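## Task

Get the black key fob out of the drawer of the small wooden box and set it directly on the table surface, touching nothing but the table. Then push the drawer closed. The box must stay roughly at its current spot with its current heading, and the other object must remain inside the drawer.

## Robot and tools

ROBOT. Two arms, left_arm and right_arm, each on a tilted plate fixed to a shared metal frame behind them. Calibrated bases in the scene frame: left_arm (+0.048, +0.320, +0.317) m, quat_wxyz (+0.957, -0.123, +0.264, +0.004); right_arm (+0.034, -0.209, +0.317) m, quat_wxyz (+0.957, +0.118, +0.266, +0.011). Each arm has six joints (waist, shoulder, elbow, wrist pitch, wrist yaw, wrist roll) plus a parallel gripper. A plate and its half of the frame count as part of that arm for proximity warnings.

FRAME. One scene frame for everything: origin at table-top height, halfway between the nominal bases; +x points out over the table, +z up, left_arm lies toward +y. Arm names do not match image left/right. Gripper axes: fingers extend along the gripper's +z, and close/open along its y. end_effector_position is the point between the pads, just under 1 cm behind the tips. Reported poses may be off by a few cm, worse at long reach.

ROW FORMAT. Every commanded row is one flat list of 16 numbers covering both arms, even if one arm is idle: left_arm x, y, z, qw, qx, qy, qz, opening, then right_arm the same eight. x, y, z are an absolute target position in metres in the scene frame; the quaternion is an absolute target orientation, w first, same frame. So each arm's part is an absolute pose plus an opening. Opening runs -1 (closed, 0 mm) to +1 (fully open, about 87 mm); 0.5 gives about 69 mm, 0 about 43 mm, -0.5 about 18 mm. To keep an arm still, resend exactly its last reported pose and wanted opening; to keep orientation, repeat the same target quaternion rather than a drifted reading.

TOOLS.
execute_actions(actions, cameras): actions is a list holding zero or one item. [] just reports state (with pictures). {"rows": [...], "steps": n} plays up to 15 rows, one per 1/30 s step, n at most 15 and at least 5; the final row repeats if rows are fewer than steps. {"steps": n} alone waits up to 300 steps counted from the previous result, so your thinking time eats into it. A target more than 0.6 m from the arm's last reported position along any gripper axis is refused and nothing is sent. Results are taken 5 steps before the action finishes; those steps run afterwards.
move(target, speed, blend, blocking, cameras): target is one 16-number row or a list of up to 15 rows; grippers travel straight lines to each absolute pose, all ending together, capped at 10 s total. speed is m/s (0.002 to 0.5, default 0.25; rotation up to twice that in rad/s), one value or one per target. blend (m) rounds corners in a list. blocking=false returns about 0.5 s after start. Paths ignore obstacles and the other arm. New openings in later targets are applied only after everything stops there. The result adds a move: line such as done, off_target, moving, held or fault, plus limits (paced = clipped pose, held = checks withheld steps). An arm not named in the ending is done (within 10 mm and 2 degrees).
wait(seconds 0 to 10): lets time pass; returns early when a move finishes.
stop(): brakes a running move; fingers keep moving.
zoom_image(camera, region [x0,y0,x1,y1] in pixels, max 504x504): closer look at the latest picture of cam_high, cam_low, cam_left_wrist or cam_right_wrist.
finished_scene(scene): ends and grades scene 1 or 2; irreversible; the reply gives the next task.

CONTROL DETAILS. Each step the commanded pose is clipped to within 100 mm and 20 degrees of the measured pose, so far targets take several actions. Friction and gravity can leave the gripper low, short or tilted; small moves may not occur or may drift sideways. Check the result after each move and correct tilt. Avoid paths near an arm's own base or bringing the wrist near the waist axis, which can flip shoulder posture.

READINGS. grip_measured uses the same -1..1 scale as the opening you send (Joint positions give the gripper as 0 closed to 1 open); it can be off by up to about 1 mm. To grasp, command roughly 0.04 below the reading at first contact for full force, less for a lighter hold. Joint velocities marked within noise mean the arm is still. Joint torques are raw drive output including gravity; joints 1 to 3 wrap at ±28 N m. Hand target shows what the controller is currently driving toward.

CAMERAS. cam_high, cam_low, cam_left_wrist, cam_right_wrist, each 672x504; calibrations (intrinsics, distortion, T_world_to_cam) are given and roughly accurate; wrist views can lag during motion.

AVOID. Dropping things or releasing a moving part, slamming, fast or deep contact, squeezing the arms against each other (can fail the scene), anything leaving the table, moving or turning the box, and letting the other item leave the drawer. Prolonged holding, stretched arms or pushing against unreachable poses heat motors: MOTOR HOT at 75 °C, a fault folds the arm at 90 °C. Occasional disturbances may tug on held or loose objects.

Each tool is called after "Call:" as name(argument=value, ...) on one line, values as JSON.

## Session

Call:
execute_actions(actions=[])

Scene clock: 0.00 s of 6000.00 s.
left_arm: end_effector_position=(+0.0998, +0.1270, +0.2928) grip_measured=+1.000 end_effector_quat_wxyz=(-0.035, +0.687, +0.534, -0.491) | right_arm: end_effector_position=(+0.4542, -0.2631, +0.1802) grip_measured=+1.000 end_effector_quat_wxyz=(+0.210, +0.029, +0.971, -0.113)
Joint positions: left_arm=[-0.98 1.552 0.577 -0.527 0.448 0.878 1] | right_arm=[0.037 1.58 0.906 0.109 0.457 -0.116 1]
Joint velocities: within noise
Joint torques (N m): no reading
Motor temperatures (°C): left_arm=[26 35 37 31 25 28 24] | right_arm=[25 31 31 31 29 29 29]
Heat: left arm: 37 °C; right arm: 31 °C.
Hand target: left_arm +0.1015, +0.1262, +0.2930; -0.032, +0.687, +0.535, -0.491 | right_arm +0.4606, -0.2645, +0.1858; +0.220, +0.033, +0.968, -0.113

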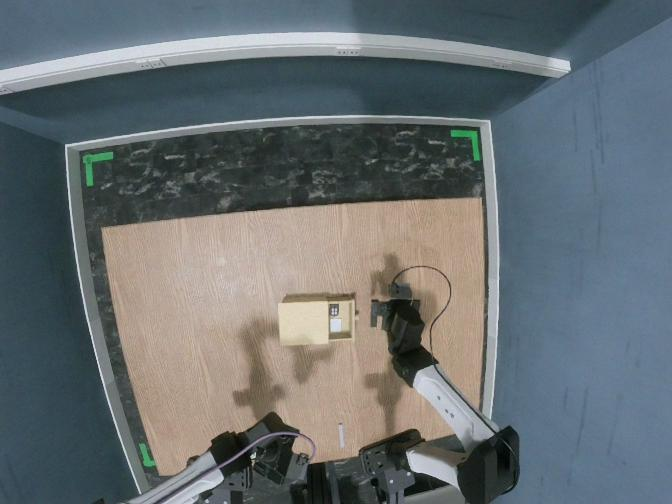

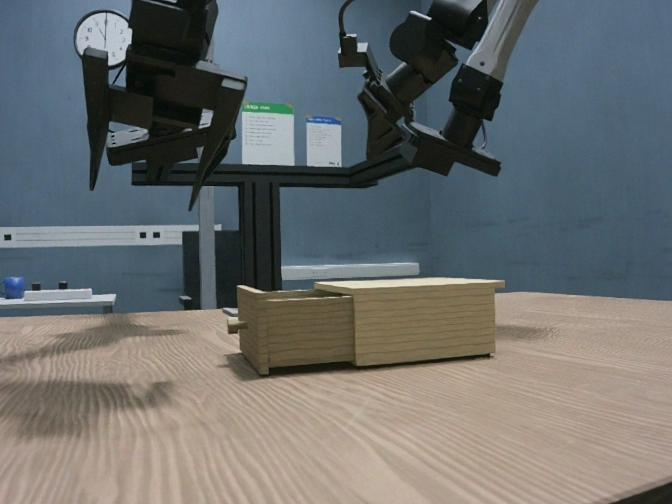

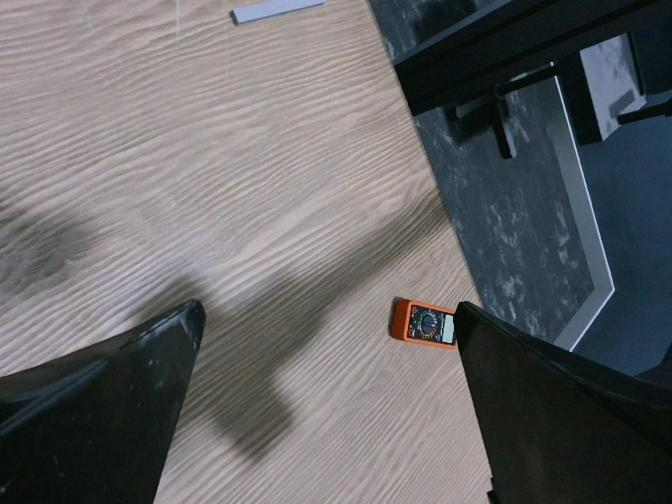

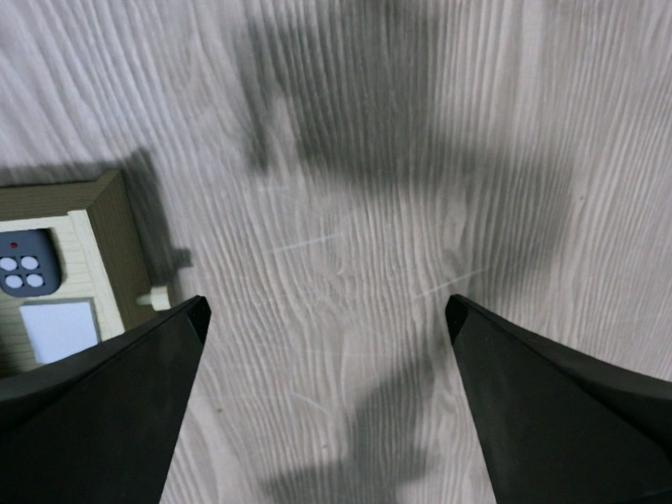

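Call:
zoom_image(camera="cam_high", region=[260, 270, 420, 390])

Call:
zoom_image(camera="cam_right_wrist", region=[0, 140, 220, 400])

Call:
zoom_image(camera="cam_low", region=[200, 250, 520, 400])

Scaled by 3.150 from the camera's 672x504 image, which has a finer 960x720 frame.

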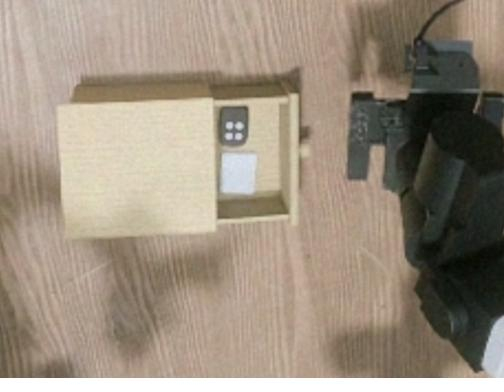

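Scaled by 1.938 from the camera's 672x504 image, which has a finer 960x720 frame.

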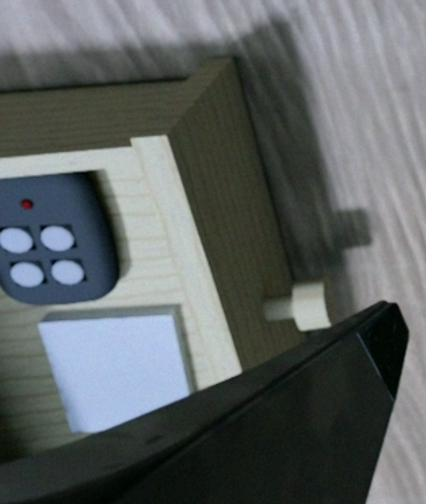

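Scaled by 1.575 from the camera's 672x504 image, which has a finer 960x720 frame.

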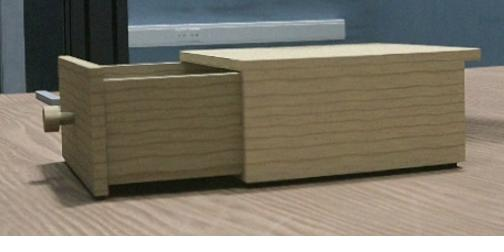

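Call:
move(target=[0.0998,0.1270,0.2928,-0.035,0.687,0.534,-0.491,1,0.434,-0.115,0.20,0,0,1,0,0.3], speed=0.12)

Scene clock: 4.40 s of 6000.00 s.
left_arm: end_effector_position=(+0.0998, +0.1270, +0.2928) grip_measured=+1.000 end_effector_quat_wxyz=(-0.035, +0.687, +0.534, -0.491) | right_arm: end_effector_position=(+0.4335, -0.1229, +0.2014) grip_measured=+0.300 end_effector_quat_wxyz=(+0.005, +0.002, +1.000, -0.006)
Joint positions: left_arm=[-0.98 1.552 0.577 -0.527 0.448 0.878 1] | right_arm=[0.323 1.848 1.426 -0.686 0.406 0.255 0.65]
Joint velocities: within noise
Joint torques (N m): left_arm=[-3.23 -4.07 3.79 0.44 0.56 0.19] | right_arm=[5.53 -7.06 7.82 0.12 -0.09 -0.08]
Motor temperatures (°C): left_arm=[26 36 38 31 25 28 24] | right_arm=[25 32 32 31 29 29 29]
Heat: left arm: 38 °C; right arm: 32 °C.
Hand target: left_arm +0.0999, +0.1270, +0.2928; -0.035, +0.687, +0.534, -0.491 | right_arm +0.4339, -0.1150, +0.2001; +0.000, +0.000, +1.000, +0.000
Off the commanded pose: left_arm 0.000 m, 0 deg | right_arm 0.008 m, 1 deg.
Kept back: nothing.
move: done
camera_calibration:
cam_right_wrist: T_world_to_cam=[[0.0173396, -0.99979, 0.0109578, -0.134416], [-0.646343, -0.00284672, 0.763042, 0.145824], [-0.76285, -0.0203133, -0.646256, 0.594818], [0, 0, 0, 1]] pos_world=[0.55034, -0.121889, 0.274608]

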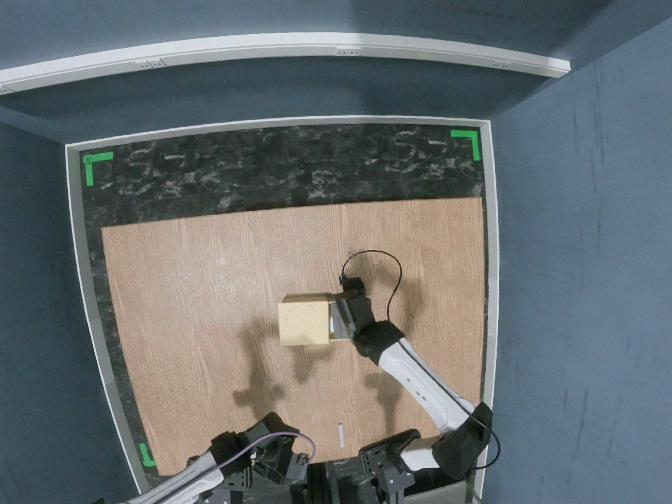

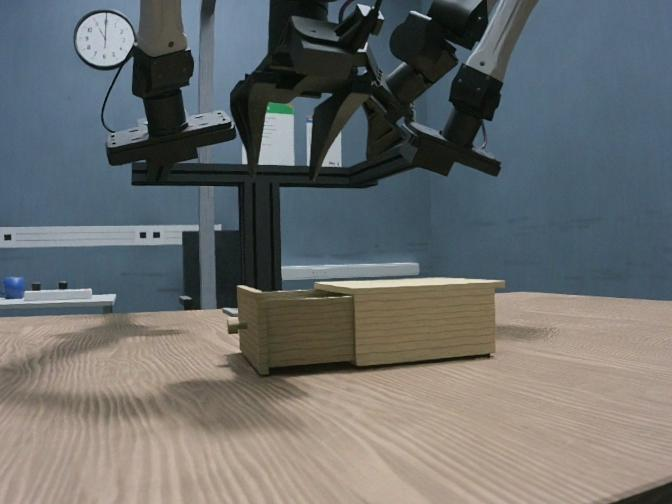

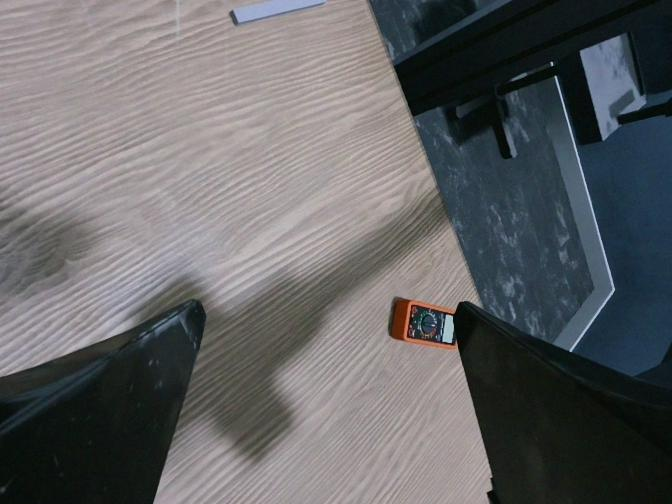

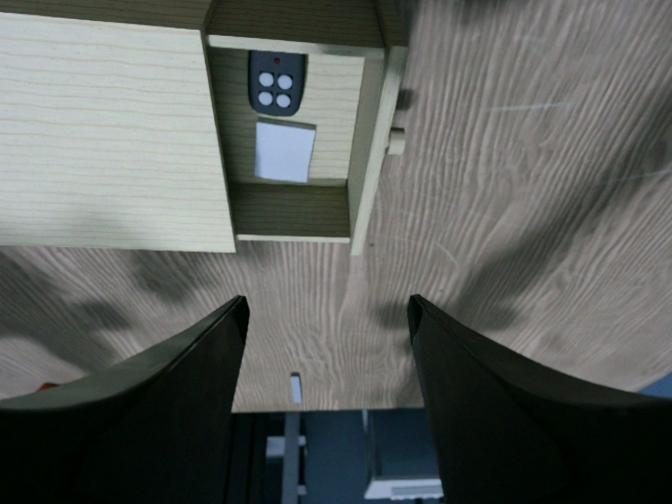

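Call:
zoom_image(camera="cam_low", region=[210, 0, 400, 200])

Call:
zoom_image(camera="cam_right_wrist", region=[180, 0, 440, 270])

Scaled by 2.520 from the camera's 672x504 image, which has a finer 960x720 frame.

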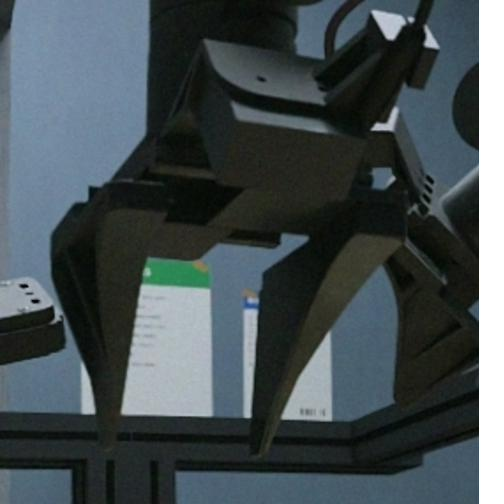

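Scaled by 1.867 from the camera's 672x504 image, which has a finer 960x720 frame.

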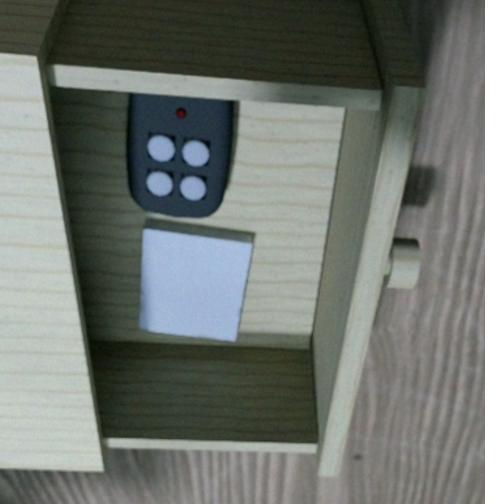

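Call:
move(target=[[0.0998,0.1270,0.2928,-0.035,0.687,0.534,-0.491,1,0.395,-0.115,0.12,0,0,1,0,-1],[0.0998,0.1270,0.2928,-0.035,0.687,0.534,-0.491,1,0.395,-0.115,0.08,0,0,1,0,-1]], speed=0.12, blend=0.02)

Scene clock: 8.43 s of 6000.00 s.
left_arm: end_effector_position=(+0.0998, +0.1270, +0.2928) grip_measured=+1.000 end_effector_quat_wxyz=(-0.035, +0.687, +0.534, -0.491) | right_arm: end_effector_position=(+0.3890, -0.1149, +0.0854) grip_measured=-0.973 end_effector_quat_wxyz=(-0.005, -0.002, +1.000, -0.004)
Joint positions: left_arm=[-0.98 1.552 0.577 -0.527 0.448 0.878 1] | right_arm=[0.251 2.081 1.245 -0.267 0.364 0.185 0.013]
Joint velocities: within noise
Joint torques (N m): left_arm=[-3.18 -4.07 3.85 0.43 0.54 0.19] | right_arm=[3.6 -7.34 5.18 0.31 -0.1 -0.23]
Motor temperatures (°C): left_arm=[26 36 38 31 25 28 24] | right_arm=[26 32 32 31 29 29 29]
Heat: left arm: 38 °C; right arm: 32 °C.
Hand target: left_arm +0.0999, +0.1270, +0.2928; -0.035, +0.687, +0.534, -0.491 | right_arm +0.3949, -0.1151, +0.0802; +0.000, +0.000, +1.000, +0.000
Off the commanded pose: left_arm 0.000 m, 0 deg | right_arm 0.008 m, 1 deg.
Kept back: nothing.
move: done
camera_calibration:
cam_right_wrist: T_world_to_cam=[[0.0253324, -0.999663, 0.00565214, -0.126942], [-0.629554, -0.011561, 0.776871, 0.196929], [-0.776544, -0.0232383, -0.629635, 0.489673], [0, 0, 0, 1]] pos_world=[0.507445, -0.113244, 0.156045]

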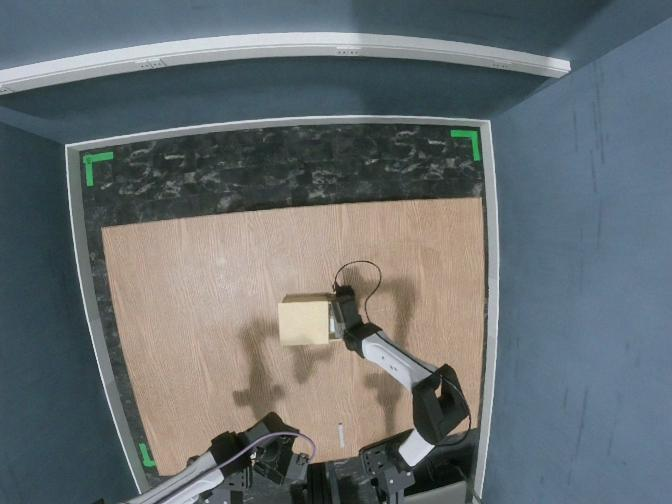

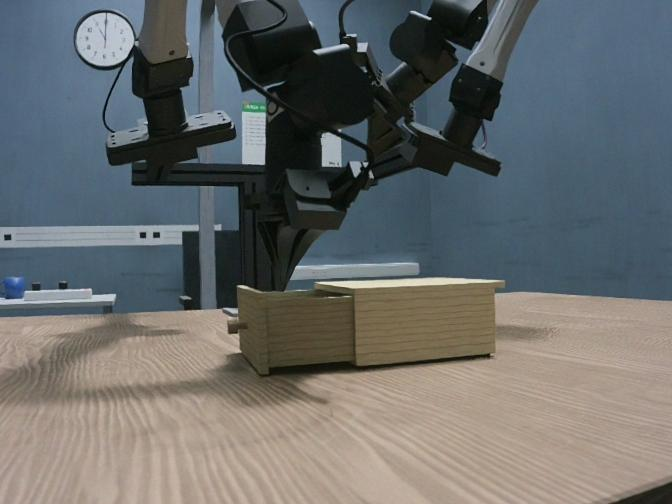

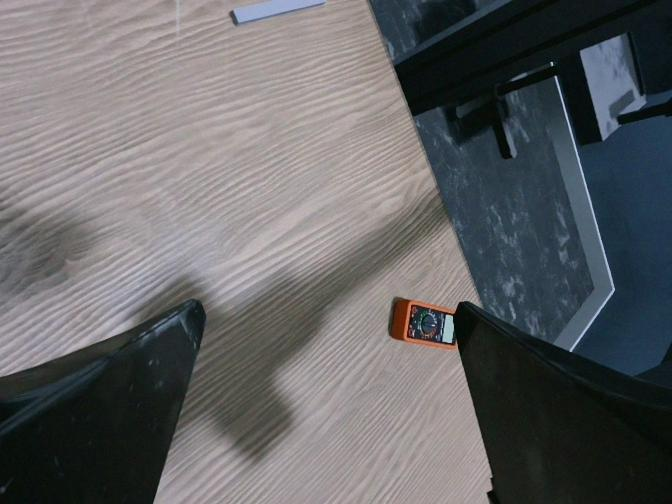

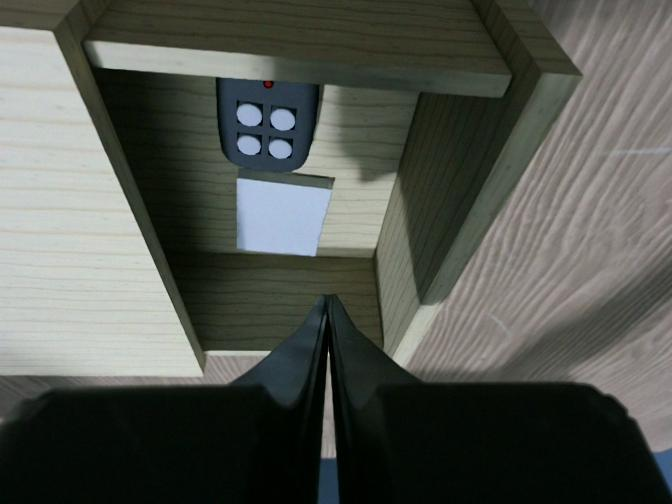

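Call:
move(target=[[0.0998,0.1270,0.2928,-0.035,0.687,0.534,-0.491,1,0.400,-0.117,0.048,0,0,1,0,-1],[0.0998,0.1270,0.2928,-0.035,0.687,0.534,-0.491,1,0.400,-0.148,0.048,0,0,1,0,-1]], speed=[0.08,0.04], cameras=["cam_right_wrist","cam_low","cam_high"])

Scene clock: 10.43 s of 6000.00 s.
left_arm: end_effector_position=(+0.0998, +0.1270, +0.2928) grip_measured=+1.000 end_effector_quat_wxyz=(-0.035, +0.687, +0.534, -0.491) | right_arm: end_effector_position=(+0.3954, -0.1366, +0.0461) grip_measured=-0.973 end_effector_quat_wxyz=(-0.007, -0.002, +1.000, +0.007)
Joint positions: left_arm=[-0.98 1.552 0.577 -0.527 0.448 0.878 1] | right_arm=[0.156 2.181 1.292 -0.186 0.297 0.097 0.013]
Joint velocities: within noise
Joint torques (N m): left_arm=[-3.22 -4.07 3.86 0.43 0.54 0.2] | right_arm=[2.47 -10.29 2.28 0.26 0.08 -0.31]
Motor temperatures (°C): left_arm=[26 36 38 31 25 28 24] | right_arm=[26 33 32 31 29 29 29]
Heat: left arm: 38 °C; right arm: 33 °C.
Hand target: left_arm +0.0999, +0.1270, +0.2928; -0.035, +0.687, +0.534, -0.491 | right_arm +0.3999, -0.1479, +0.0480; +0.000, +0.000, +1.000, +0.000
Off the commanded pose: left_arm 0.000 m, 0 deg | right_arm 0.012 m, 1 deg.
Kept back: nothing.
move: off_target (right_arm)
camera_calibration:
cam_right_wrist: T_world_to_cam=[[0.0241354, -0.999572, -0.0165191, -0.147116], [-0.627127, -0.0280066, 0.778413, 0.22793], [-0.778543, -0.00842771, -0.627535, 0.472107], [0, 0, 0, 1]] pos_world=[0.514047, -0.136691, 0.11641]
Images, in order (width x height): cam_high 672x504, cam_low 672x504, cam_right_wrist 672x504.

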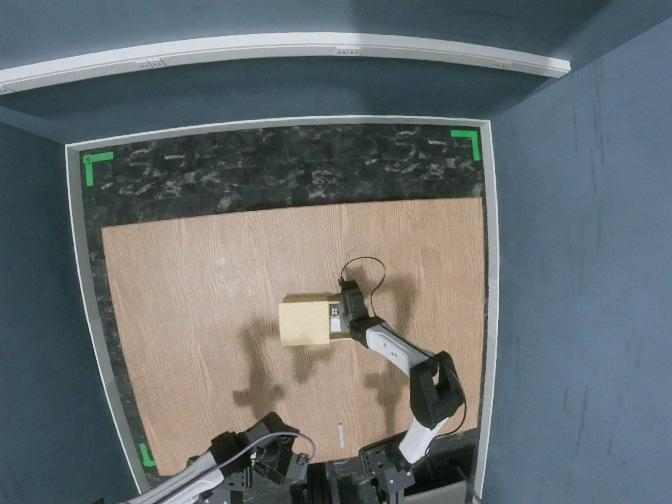

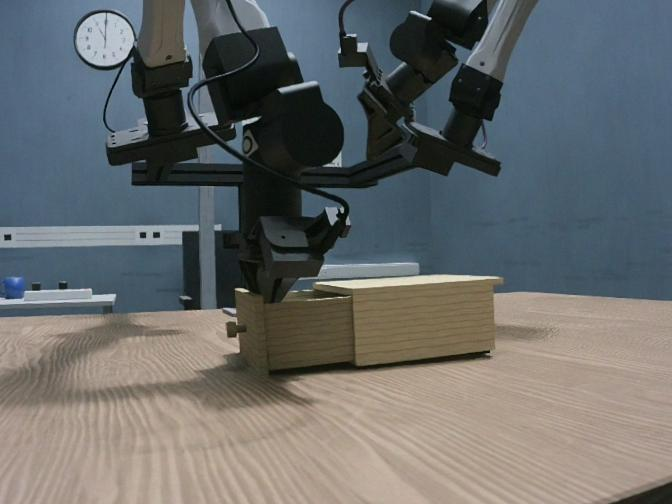

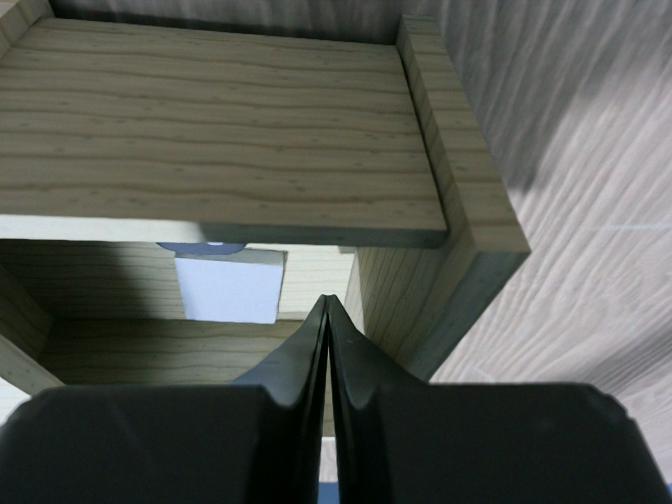

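Call:
zoom_image(camera="cam_low", region=[200, 250, 520, 400])

Call:
zoom_image(camera="cam_high", region=[260, 270, 420, 390])

Scaled by 1.575 from the camera's 672x504 image, which has a finer 960x720 frame.

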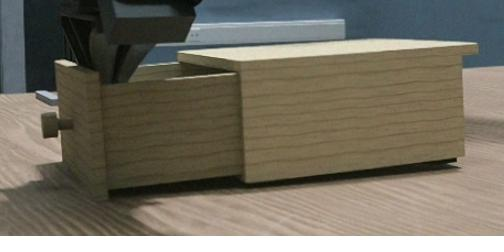

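Scaled by 3.150 from the camera's 672x504 image, which has a finer 960x720 frame.

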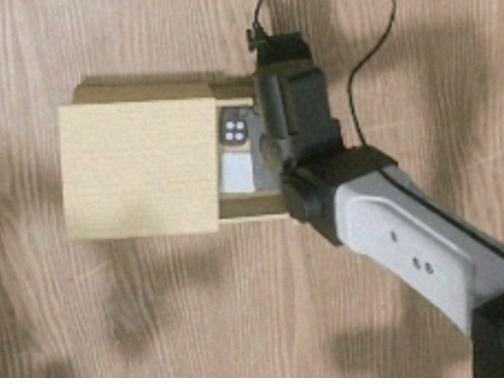

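Call:
zoom_image(camera="cam_low", region=[200, 200, 400, 350])

Call:
zoom_image(camera="cam_right_wrist", region=[150, 230, 540, 504])

Scaled by 2.520 from the camera's 672x504 image, which has a finer 960x720 frame.

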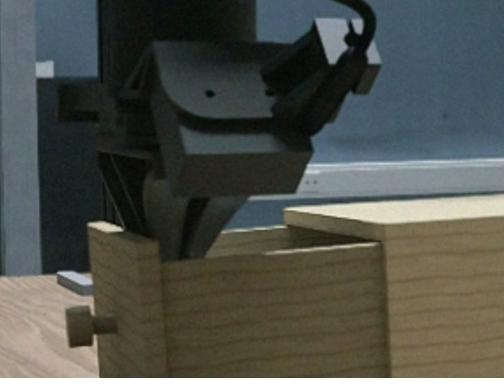

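Scaled by 1.292 from the camera's 672x504 image, which has a finer 960x720 frame.

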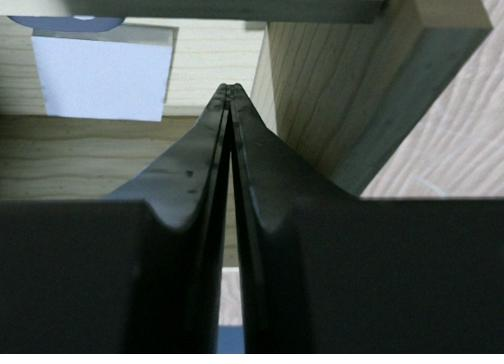

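Call:
move(target=[[0.0998,0.1270,0.2928,-0.035,0.687,0.534,-0.491,1,0.400,-0.118,0.050,0,0,1,0,-1],[0.0998,0.1270,0.2928,-0.035,0.687,0.534,-0.491,1,0.43,-0.118,0.13,0,0,1,0,-1]], speed=[0.04,0.12], cameras=["cam_right_wrist","cam_low","cam_high"])

Call:
zoom_image(camera="cam_low", region=[200, 250, 520, 400])

Call:
zoom_image(camera="cam_high", region=[260, 270, 420, 390])

Scene clock: 13.73 s of 6000.00 s.
left_arm: end_effector_position=(+0.0998, +0.1270, +0.2928) grip_measured=+1.000 end_effector_quat_wxyz=(-0.035, +0.687, +0.534, -0.491) | right_arm: end_effector_position=(+0.4151, -0.1190, +0.1140) grip_measured=-0.973 end_effector_quat_wxyz=(-0.021, -0.007, +1.000, -0.001)
Joint positions: left_arm=[-0.98 1.552 0.577 -0.527 0.448 0.878 1] | right_arm=[0.25 2.057 1.391 -0.469 0.353 0.187 0.013]
Joint velocities: within noise
Joint torques (N m): left_arm=[-3.22 -4.14 3.77 0.43 0.56 0.2] | right_arm=[5.97 -12.04 5.74 0.01 0.09 -0.01]
Motor temperatures (°C): left_arm=[26 36 38 31 25 28 24] | right_arm=[26 33 32 31 28 29 29]
Heat: left arm: 38 °C; right arm: 33 °C.
Hand target: left_arm +0.0999, +0.1270, +0.2928; -0.035, +0.687, +0.534, -0.491 | right_arm +0.4296, -0.1180, +0.1297; +0.000, +0.000, +1.000, +0.000
Off the commanded pose: left_arm 0.000 m, 0 deg | right_arm 0.022 m, 3 deg.
Kept back: nothing.
move: off_target (right_arm)
camera_calibration:
cam_right_wrist: T_world_to_cam=[[0.0338522, -0.999427, -0.00047967, -0.134685], [-0.605025, -0.0208752, 0.795933, 0.177585], [-0.795486, -0.0266539, -0.605385, 0.532508], [0, 0, 0, 1]] pos_world=[0.535606, -0.116707, 0.180962]
Images, in order (width x height): cam_high 672x504, cam_low 672x504, cam_right_wrist 672x504.

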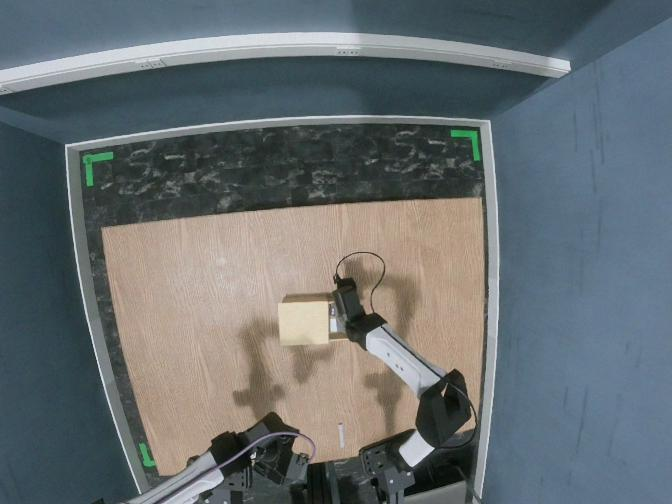

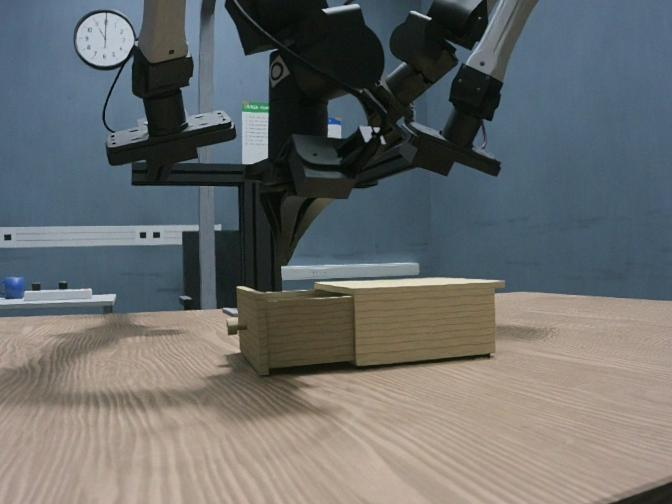

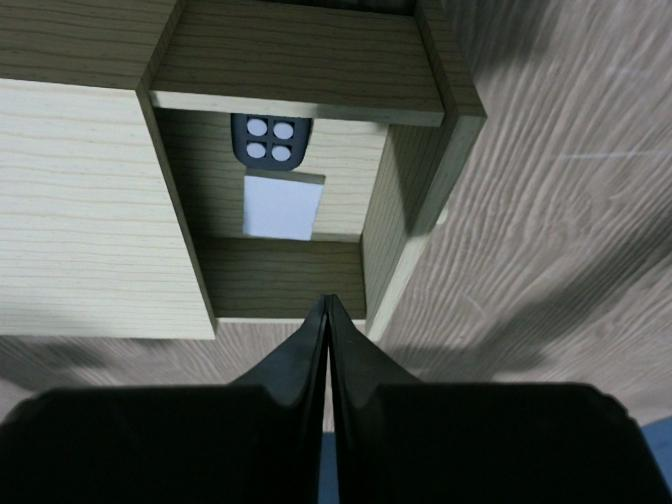

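Scaled by 1.575 from the camera's 672x504 image, which has a finer 960x720 frame.

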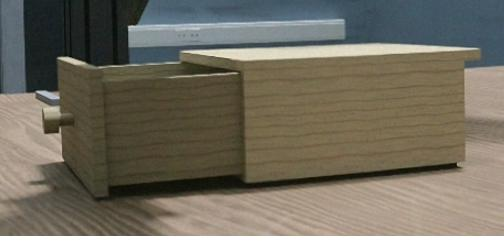

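Scaled by 3.150 from the camera's 672x504 image, which has a finer 960x720 frame.

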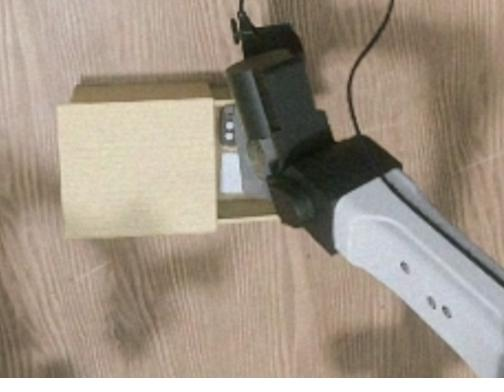

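Call:
move(target=[0.0998,0.1270,0.2928,-0.035,0.687,0.534,-0.491,1,0.42,-0.092,0.15,0,0.7071,0.7071,0,0.17], speed=0.25, cameras=["cam_right_wrist","cam_low","cam_high"])

Scene clock: 20.40 s of 6000.00 s.
left_arm: end_effector_position=(+0.0998, +0.1270, +0.2928) grip_measured=+1.000 end_effector_quat_wxyz=(-0.035, +0.687, +0.534, -0.491) | right_arm: end_effector_position=(+0.4074, -0.0928, +0.1363) grip_measured=+0.170 end_effector_quat_wxyz=(-0.017, +0.700, +0.713, -0.019)
Joint positions: left_arm=[-0.98 1.552 0.577 -0.527 0.448 0.878 1] | right_arm=[0.256 1.872 1.123 -0.397 0.353 1.761 0.585]
Joint velocities: within noise
Joint torques (N m): left_arm=[-3.19 -4.12 3.81 0.43 0.54 0.19] | right_arm=[5.14 -11.3 3.15 0.13 0.17 -0.04]
Motor temperatures (°C): left_arm=[26 37 38 31 25 28 24] | right_arm=[26 35 32 31 28 29 29]
Heat: left arm: 38 °C; right arm: 35 °C.
Hand target: left_arm +0.0999, +0.1270, +0.2928; -0.035, +0.687, +0.534, -0.491 | right_arm +0.4198, -0.0920, +0.1498; -0.001, +0.707, +0.707, +0.000
Off the commanded pose: left_arm 0.000 m, 0 deg | right_arm 0.019 m, 3 deg.
Kept back: nothing.
move: off_target (right_arm)
camera_calibration:
cam_right_wrist: T_world_to_cam=[[-0.998045, -0.0386454, 0.0491232, 0.394554], [0.0130306, 0.640018, 0.768249, -0.0309755], [-0.061129, 0.767387, -0.638263, 0.319564], [0, 0, 0, 1]] pos_world=[0.413721, -0.210157, 0.208381]
Images, in order (width x height): cam_high 672x504, cam_low 672x504, cam_right_wrist 672x504.

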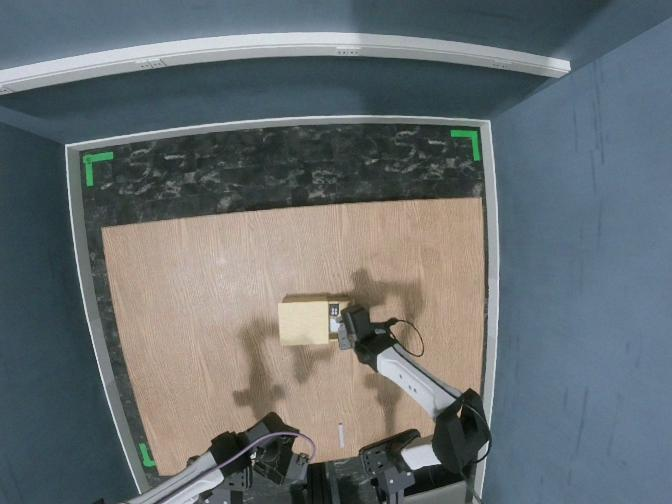

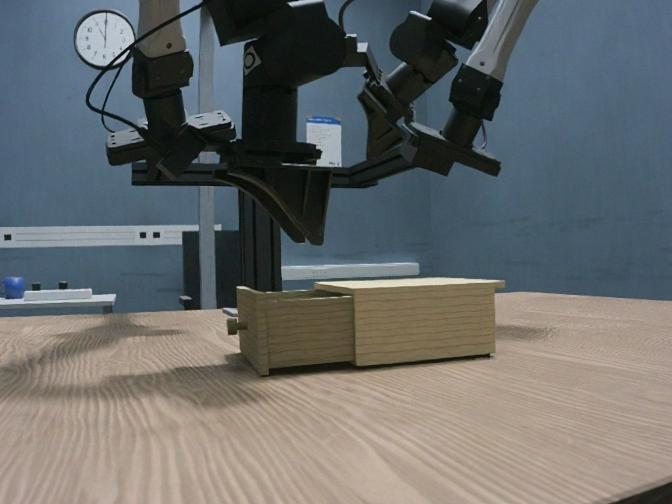

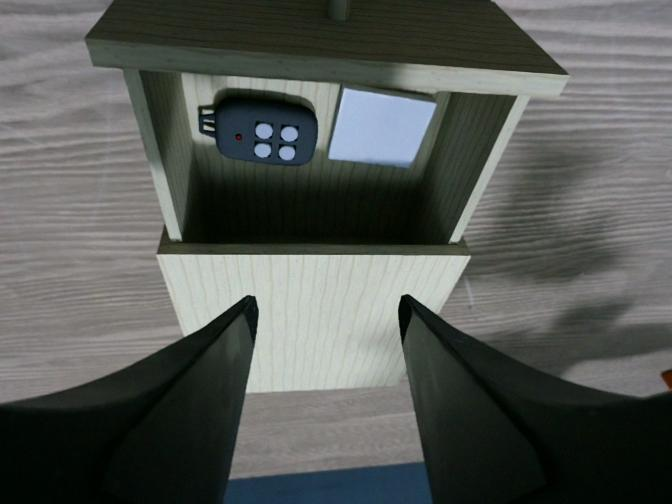

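Call:
move(target=[[0.0998,0.1270,0.2928,-0.035,0.687,0.534,-0.491,1,0.44,-0.096,0.15,0,0,0.99756,0.06976,-0.02],[0.0998,0.1270,0.2928,-0.035,0.687,0.534,-0.491,1,0.442,-0.096,0.115,0,0,0.99756,0.06976,-0.02]], speed=[0.25,0.1], blend=0.02, cameras=["cam_right_wrist","cam_low","cam_high"])

Scene clock: 25.90 s of 6000.00 s.
left_arm: end_effector_position=(+0.0998, +0.1270, +0.2928) grip_measured=+1.000 end_effector_quat_wxyz=(-0.035, +0.687, +0.534, -0.491) | right_arm: end_effector_position=(+0.4354, -0.0951, +0.1208) grip_measured=-0.020 end_effector_quat_wxyz=(-0.006, -0.002, +0.998, +0.066)
Joint positions: left_arm=[-0.98 1.552 0.577 -0.527 0.448 0.878 1] | right_arm=[0.25 2.06 1.445 -0.462 0.225 0.176 0.49]
Joint velocities: within noise
Joint torques (N m): left_arm=[-3.19 -4.07 3.81 0.44 0.54 0.19] | right_arm=[3.58 -8.03 6.67 0.35 -0.11 -0.31]
Motor temperatures (°C): left_arm=[27 37 39 30 25 28 24] | right_arm=[26 36 32 31 28 29 29]
Heat: left arm: 39 °C; right arm: 36 °C.
Hand target: left_arm +0.0999, +0.1270, +0.2928; -0.035, +0.687, +0.534, -0.491 | right_arm +0.4420, -0.0961, +0.1153; +0.000, +0.000, +0.998, +0.070
Off the commanded pose: left_arm 0.000 m, 0 deg | right_arm 0.009 m, 1 deg.
Kept back: nothing.
move: done; blend cut to 0.0175 m at target 1
camera_calibration:
cam_right_wrist: T_world_to_cam=[[0.0245544, -0.990657, -0.134146, -0.0904434], [-0.629198, -0.11959, 0.76799, 0.189487], [-0.776857, 0.065547, -0.626256, 0.556585], [0, 0, 0, 1]] pos_world=[0.553833, -0.10342, 0.190908]
Images, in order (width x height): cam_high 672x504, cam_low 672x504, cam_right_wrist 672x504.

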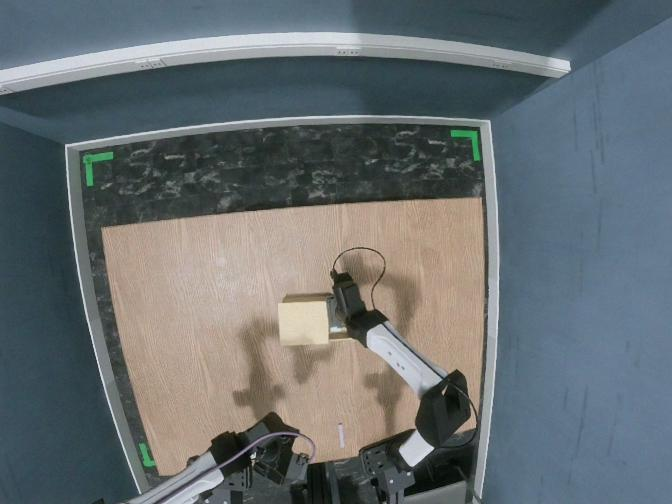

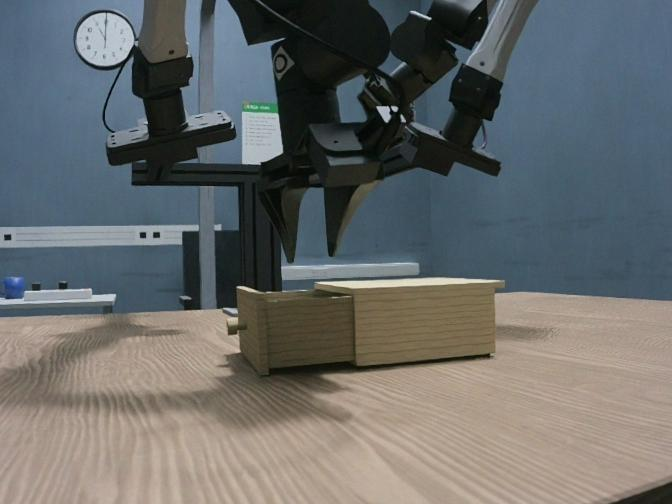

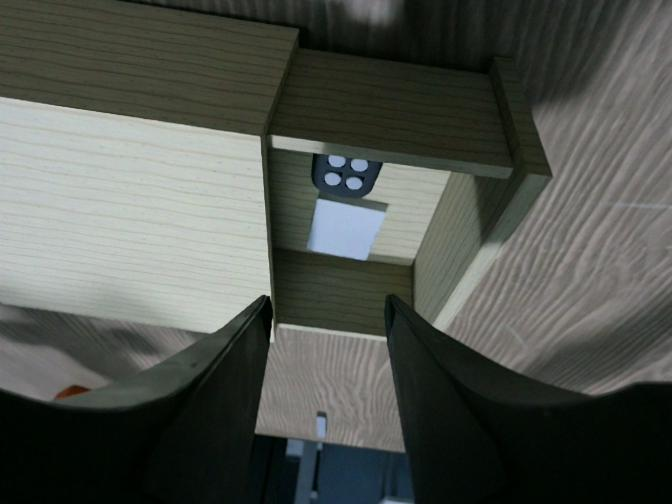

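Call:
move(target=[0.0998,0.1270,0.2928,-0.035,0.687,0.534,-0.491,1,0.438,-0.066,0.092,0,0,0.98481,0.17365,-1], speed=0.15, cameras=["cam_right_wrist","cam_low","cam_high"])

Call:
zoom_image(camera="cam_right_wrist", region=[180, 60, 500, 380])

Scene clock: 27.93 s of 6000.00 s.
left_arm: end_effector_position=(+0.0998, +0.1270, +0.2928) grip_measured=+1.000 end_effector_quat_wxyz=(-0.035, +0.687, +0.534, -0.491) | right_arm: end_effector_position=(+0.4388, -0.0648, +0.1003) grip_measured=-0.973 end_effector_quat_wxyz=(+0.001, +0.000, +0.985, +0.170)
Joint positions: left_arm=[-0.98 1.552 0.577 -0.527 0.448 0.878 1] | right_arm=[0.213 2.126 1.445 -0.346 0.002 0.141 0.013]
Joint velocities: within noise
Joint torques (N m): left_arm=[-3.18 -4.1 3.81 0.43 0.54 0.19] | right_arm=[3.6 -7.91 4.85 0.45 -0.29 -0.26]
Motor temperatures (°C): left_arm=[27 37 39 30 25 28 24] | right_arm=[26 36 32 31 28 29 29]
Heat: left arm: 39 °C; right arm: 36 °C.
Hand target: left_arm +0.0999, +0.1270, +0.2928; -0.035, +0.687, +0.534, -0.491 | right_arm +0.4379, -0.0661, +0.0922; +0.000, +0.000, +0.985, +0.174
Off the commanded pose: left_arm 0.000 m, 0 deg | right_arm 0.008 m, 0 deg.
Kept back: nothing.
move: done
camera_calibration:
cam_right_wrist: T_world_to_cam=[[0.0207169, -0.941132, -0.337402, -0.037955], [-0.639775, -0.271811, 0.718893, 0.210712], [-0.768283, 0.200968, -0.607744, 0.547577], [0, 0, 0, 1]] pos_world=[0.556289, -0.0884924, 0.168501]
Images, in order (width x height): cam_high 672x504, cam_low 672x504, cam_right_wrist 672x504.

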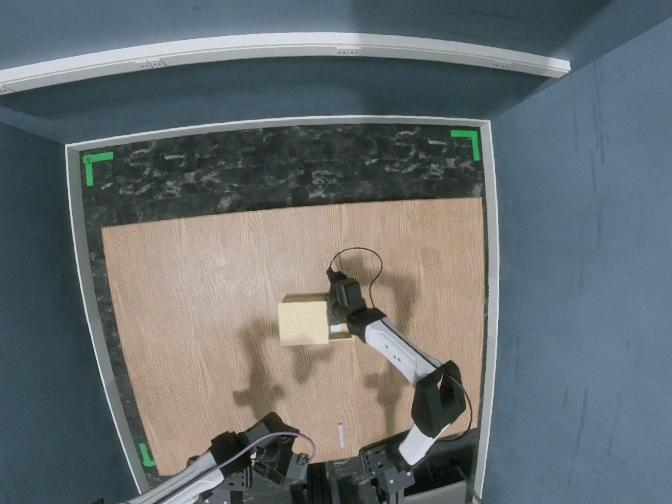

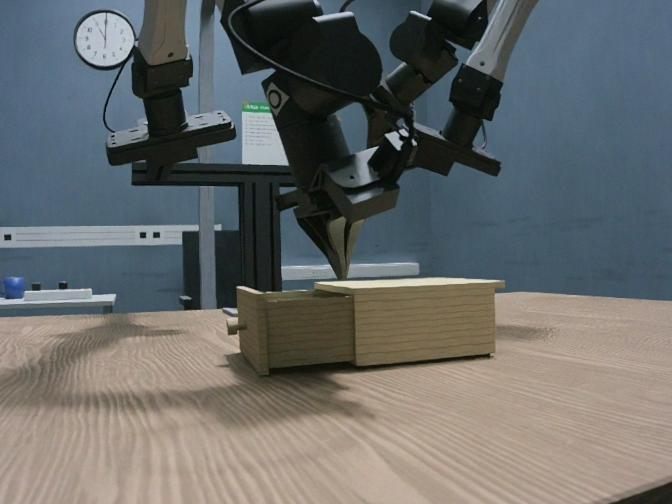

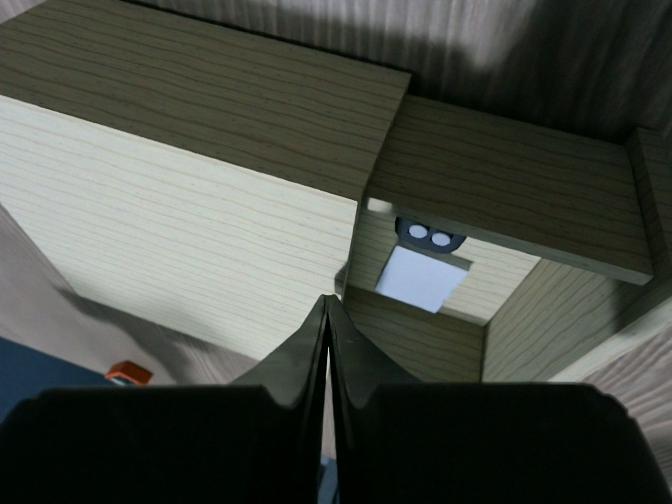

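Scaled by 1.575 from the camera's 672x504 image, which has a finer 960x720 frame.

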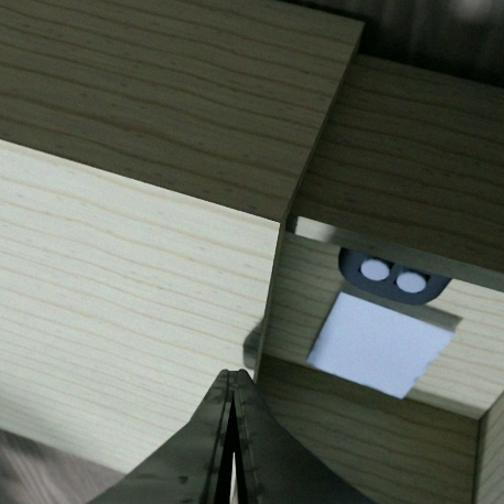

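Call:
move(target=[[0.0998,0.1270,0.2928,-0.035,0.687,0.534,-0.491,1,0.438,-0.0715,0.090,0,0,0.98481,0.17365,-1],[0.0998,0.1270,0.2928,-0.035,0.687,0.534,-0.491,1,0.438,-0.0715,0.064,0,0,0.98481,0.17365,-1]], speed=0.06, cameras=["cam_right_wrist","cam_low"])

Call:
zoom_image(camera="cam_right_wrist", region=[220, 120, 540, 440])

Call:
zoom_image(camera="cam_low", region=[220, 180, 520, 400])

Scene clock: 29.47 s of 6000.00 s.
left_arm: end_effector_position=(+0.0998, +0.1270, +0.2928) grip_measured=+1.000 end_effector_quat_wxyz=(-0.035, +0.687, +0.534, -0.491) | right_arm: end_effector_position=(+0.4333, -0.0702, +0.0710) grip_measured=-0.973 end_effector_quat_wxyz=(-0.005, -0.001, +0.985, +0.170)
Joint positions: left_arm=[-0.98 1.552 0.577 -0.527 0.448 0.878 1] | right_arm=[0.18 2.203 1.463 -0.299 -0.017 0.113 0.013]
Joint velocities: within noise
Joint torques (N m): left_arm=[-3.21 -4.12 3.84 0.43 0.53 0.18] | right_arm=[3.6 -7.86 5.82 0.37 -0.26 -0.28]
Motor temperatures (°C): left_arm=[27 37 39 30 25 28 24] | right_arm=[26 36 32 31 28 29 29]
Heat: left arm: 39 °C; right arm: 36 °C.
Hand target: left_arm +0.0999, +0.1270, +0.2928; -0.035, +0.687, +0.534, -0.491 | right_arm +0.4380, -0.0717, +0.0643; +0.000, +0.000, +0.985, +0.174
Off the commanded pose: left_arm 0.000 m, 0 deg | right_arm 0.008 m, 1 deg.
Kept back: nothing.
move: done
camera_calibration:
cam_right_wrist: T_world_to_cam=[[0.0203272, -0.941032, -0.337706, -0.0526486], [-0.629838, -0.274376, 0.726651, 0.221818], [-0.776461, 0.197929, -0.598275, 0.529276], [0, 0, 0, 1]] pos_world=[0.551742, -0.0934414, 0.137689]
Images, in order (width x height): cam_low 672x504, cam_right_wrist 672x504.

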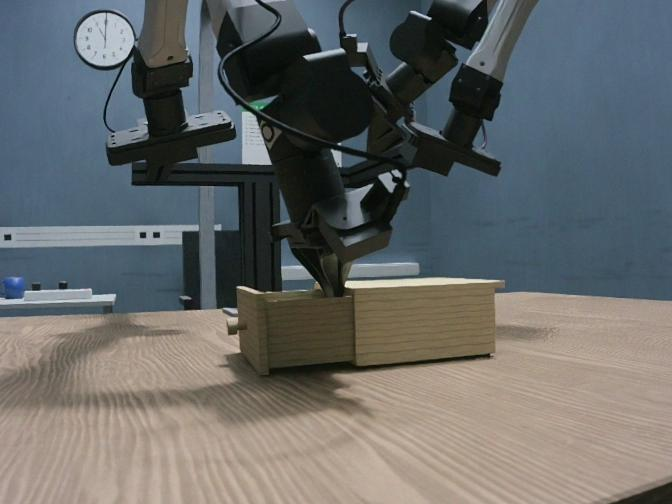

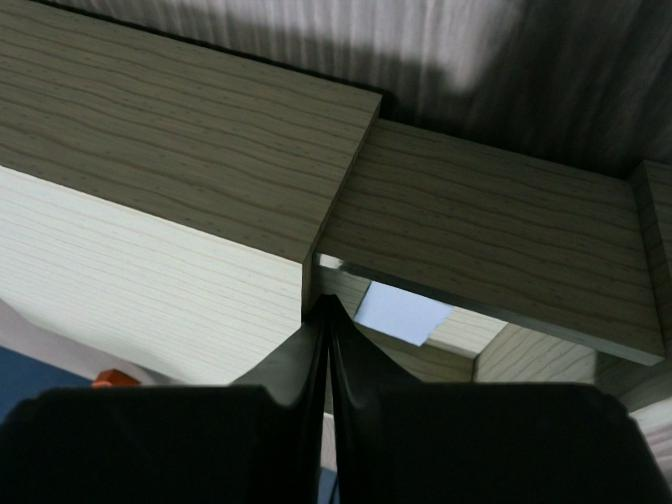

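Scaled by 1.575 from the camera's 672x504 image, which has a finer 960x720 frame.

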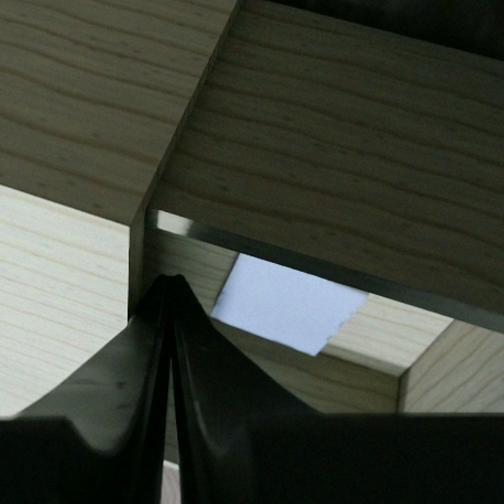

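Scaled by 1.680 from the camera's 672x504 image, which has a finer 960x720 frame.

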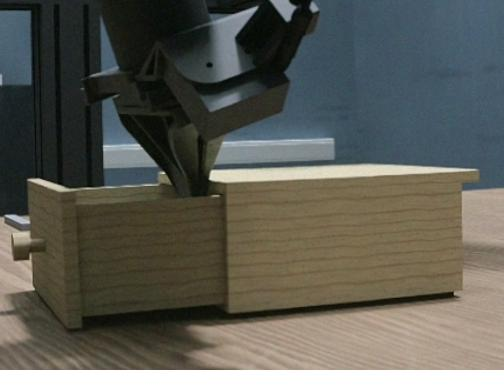

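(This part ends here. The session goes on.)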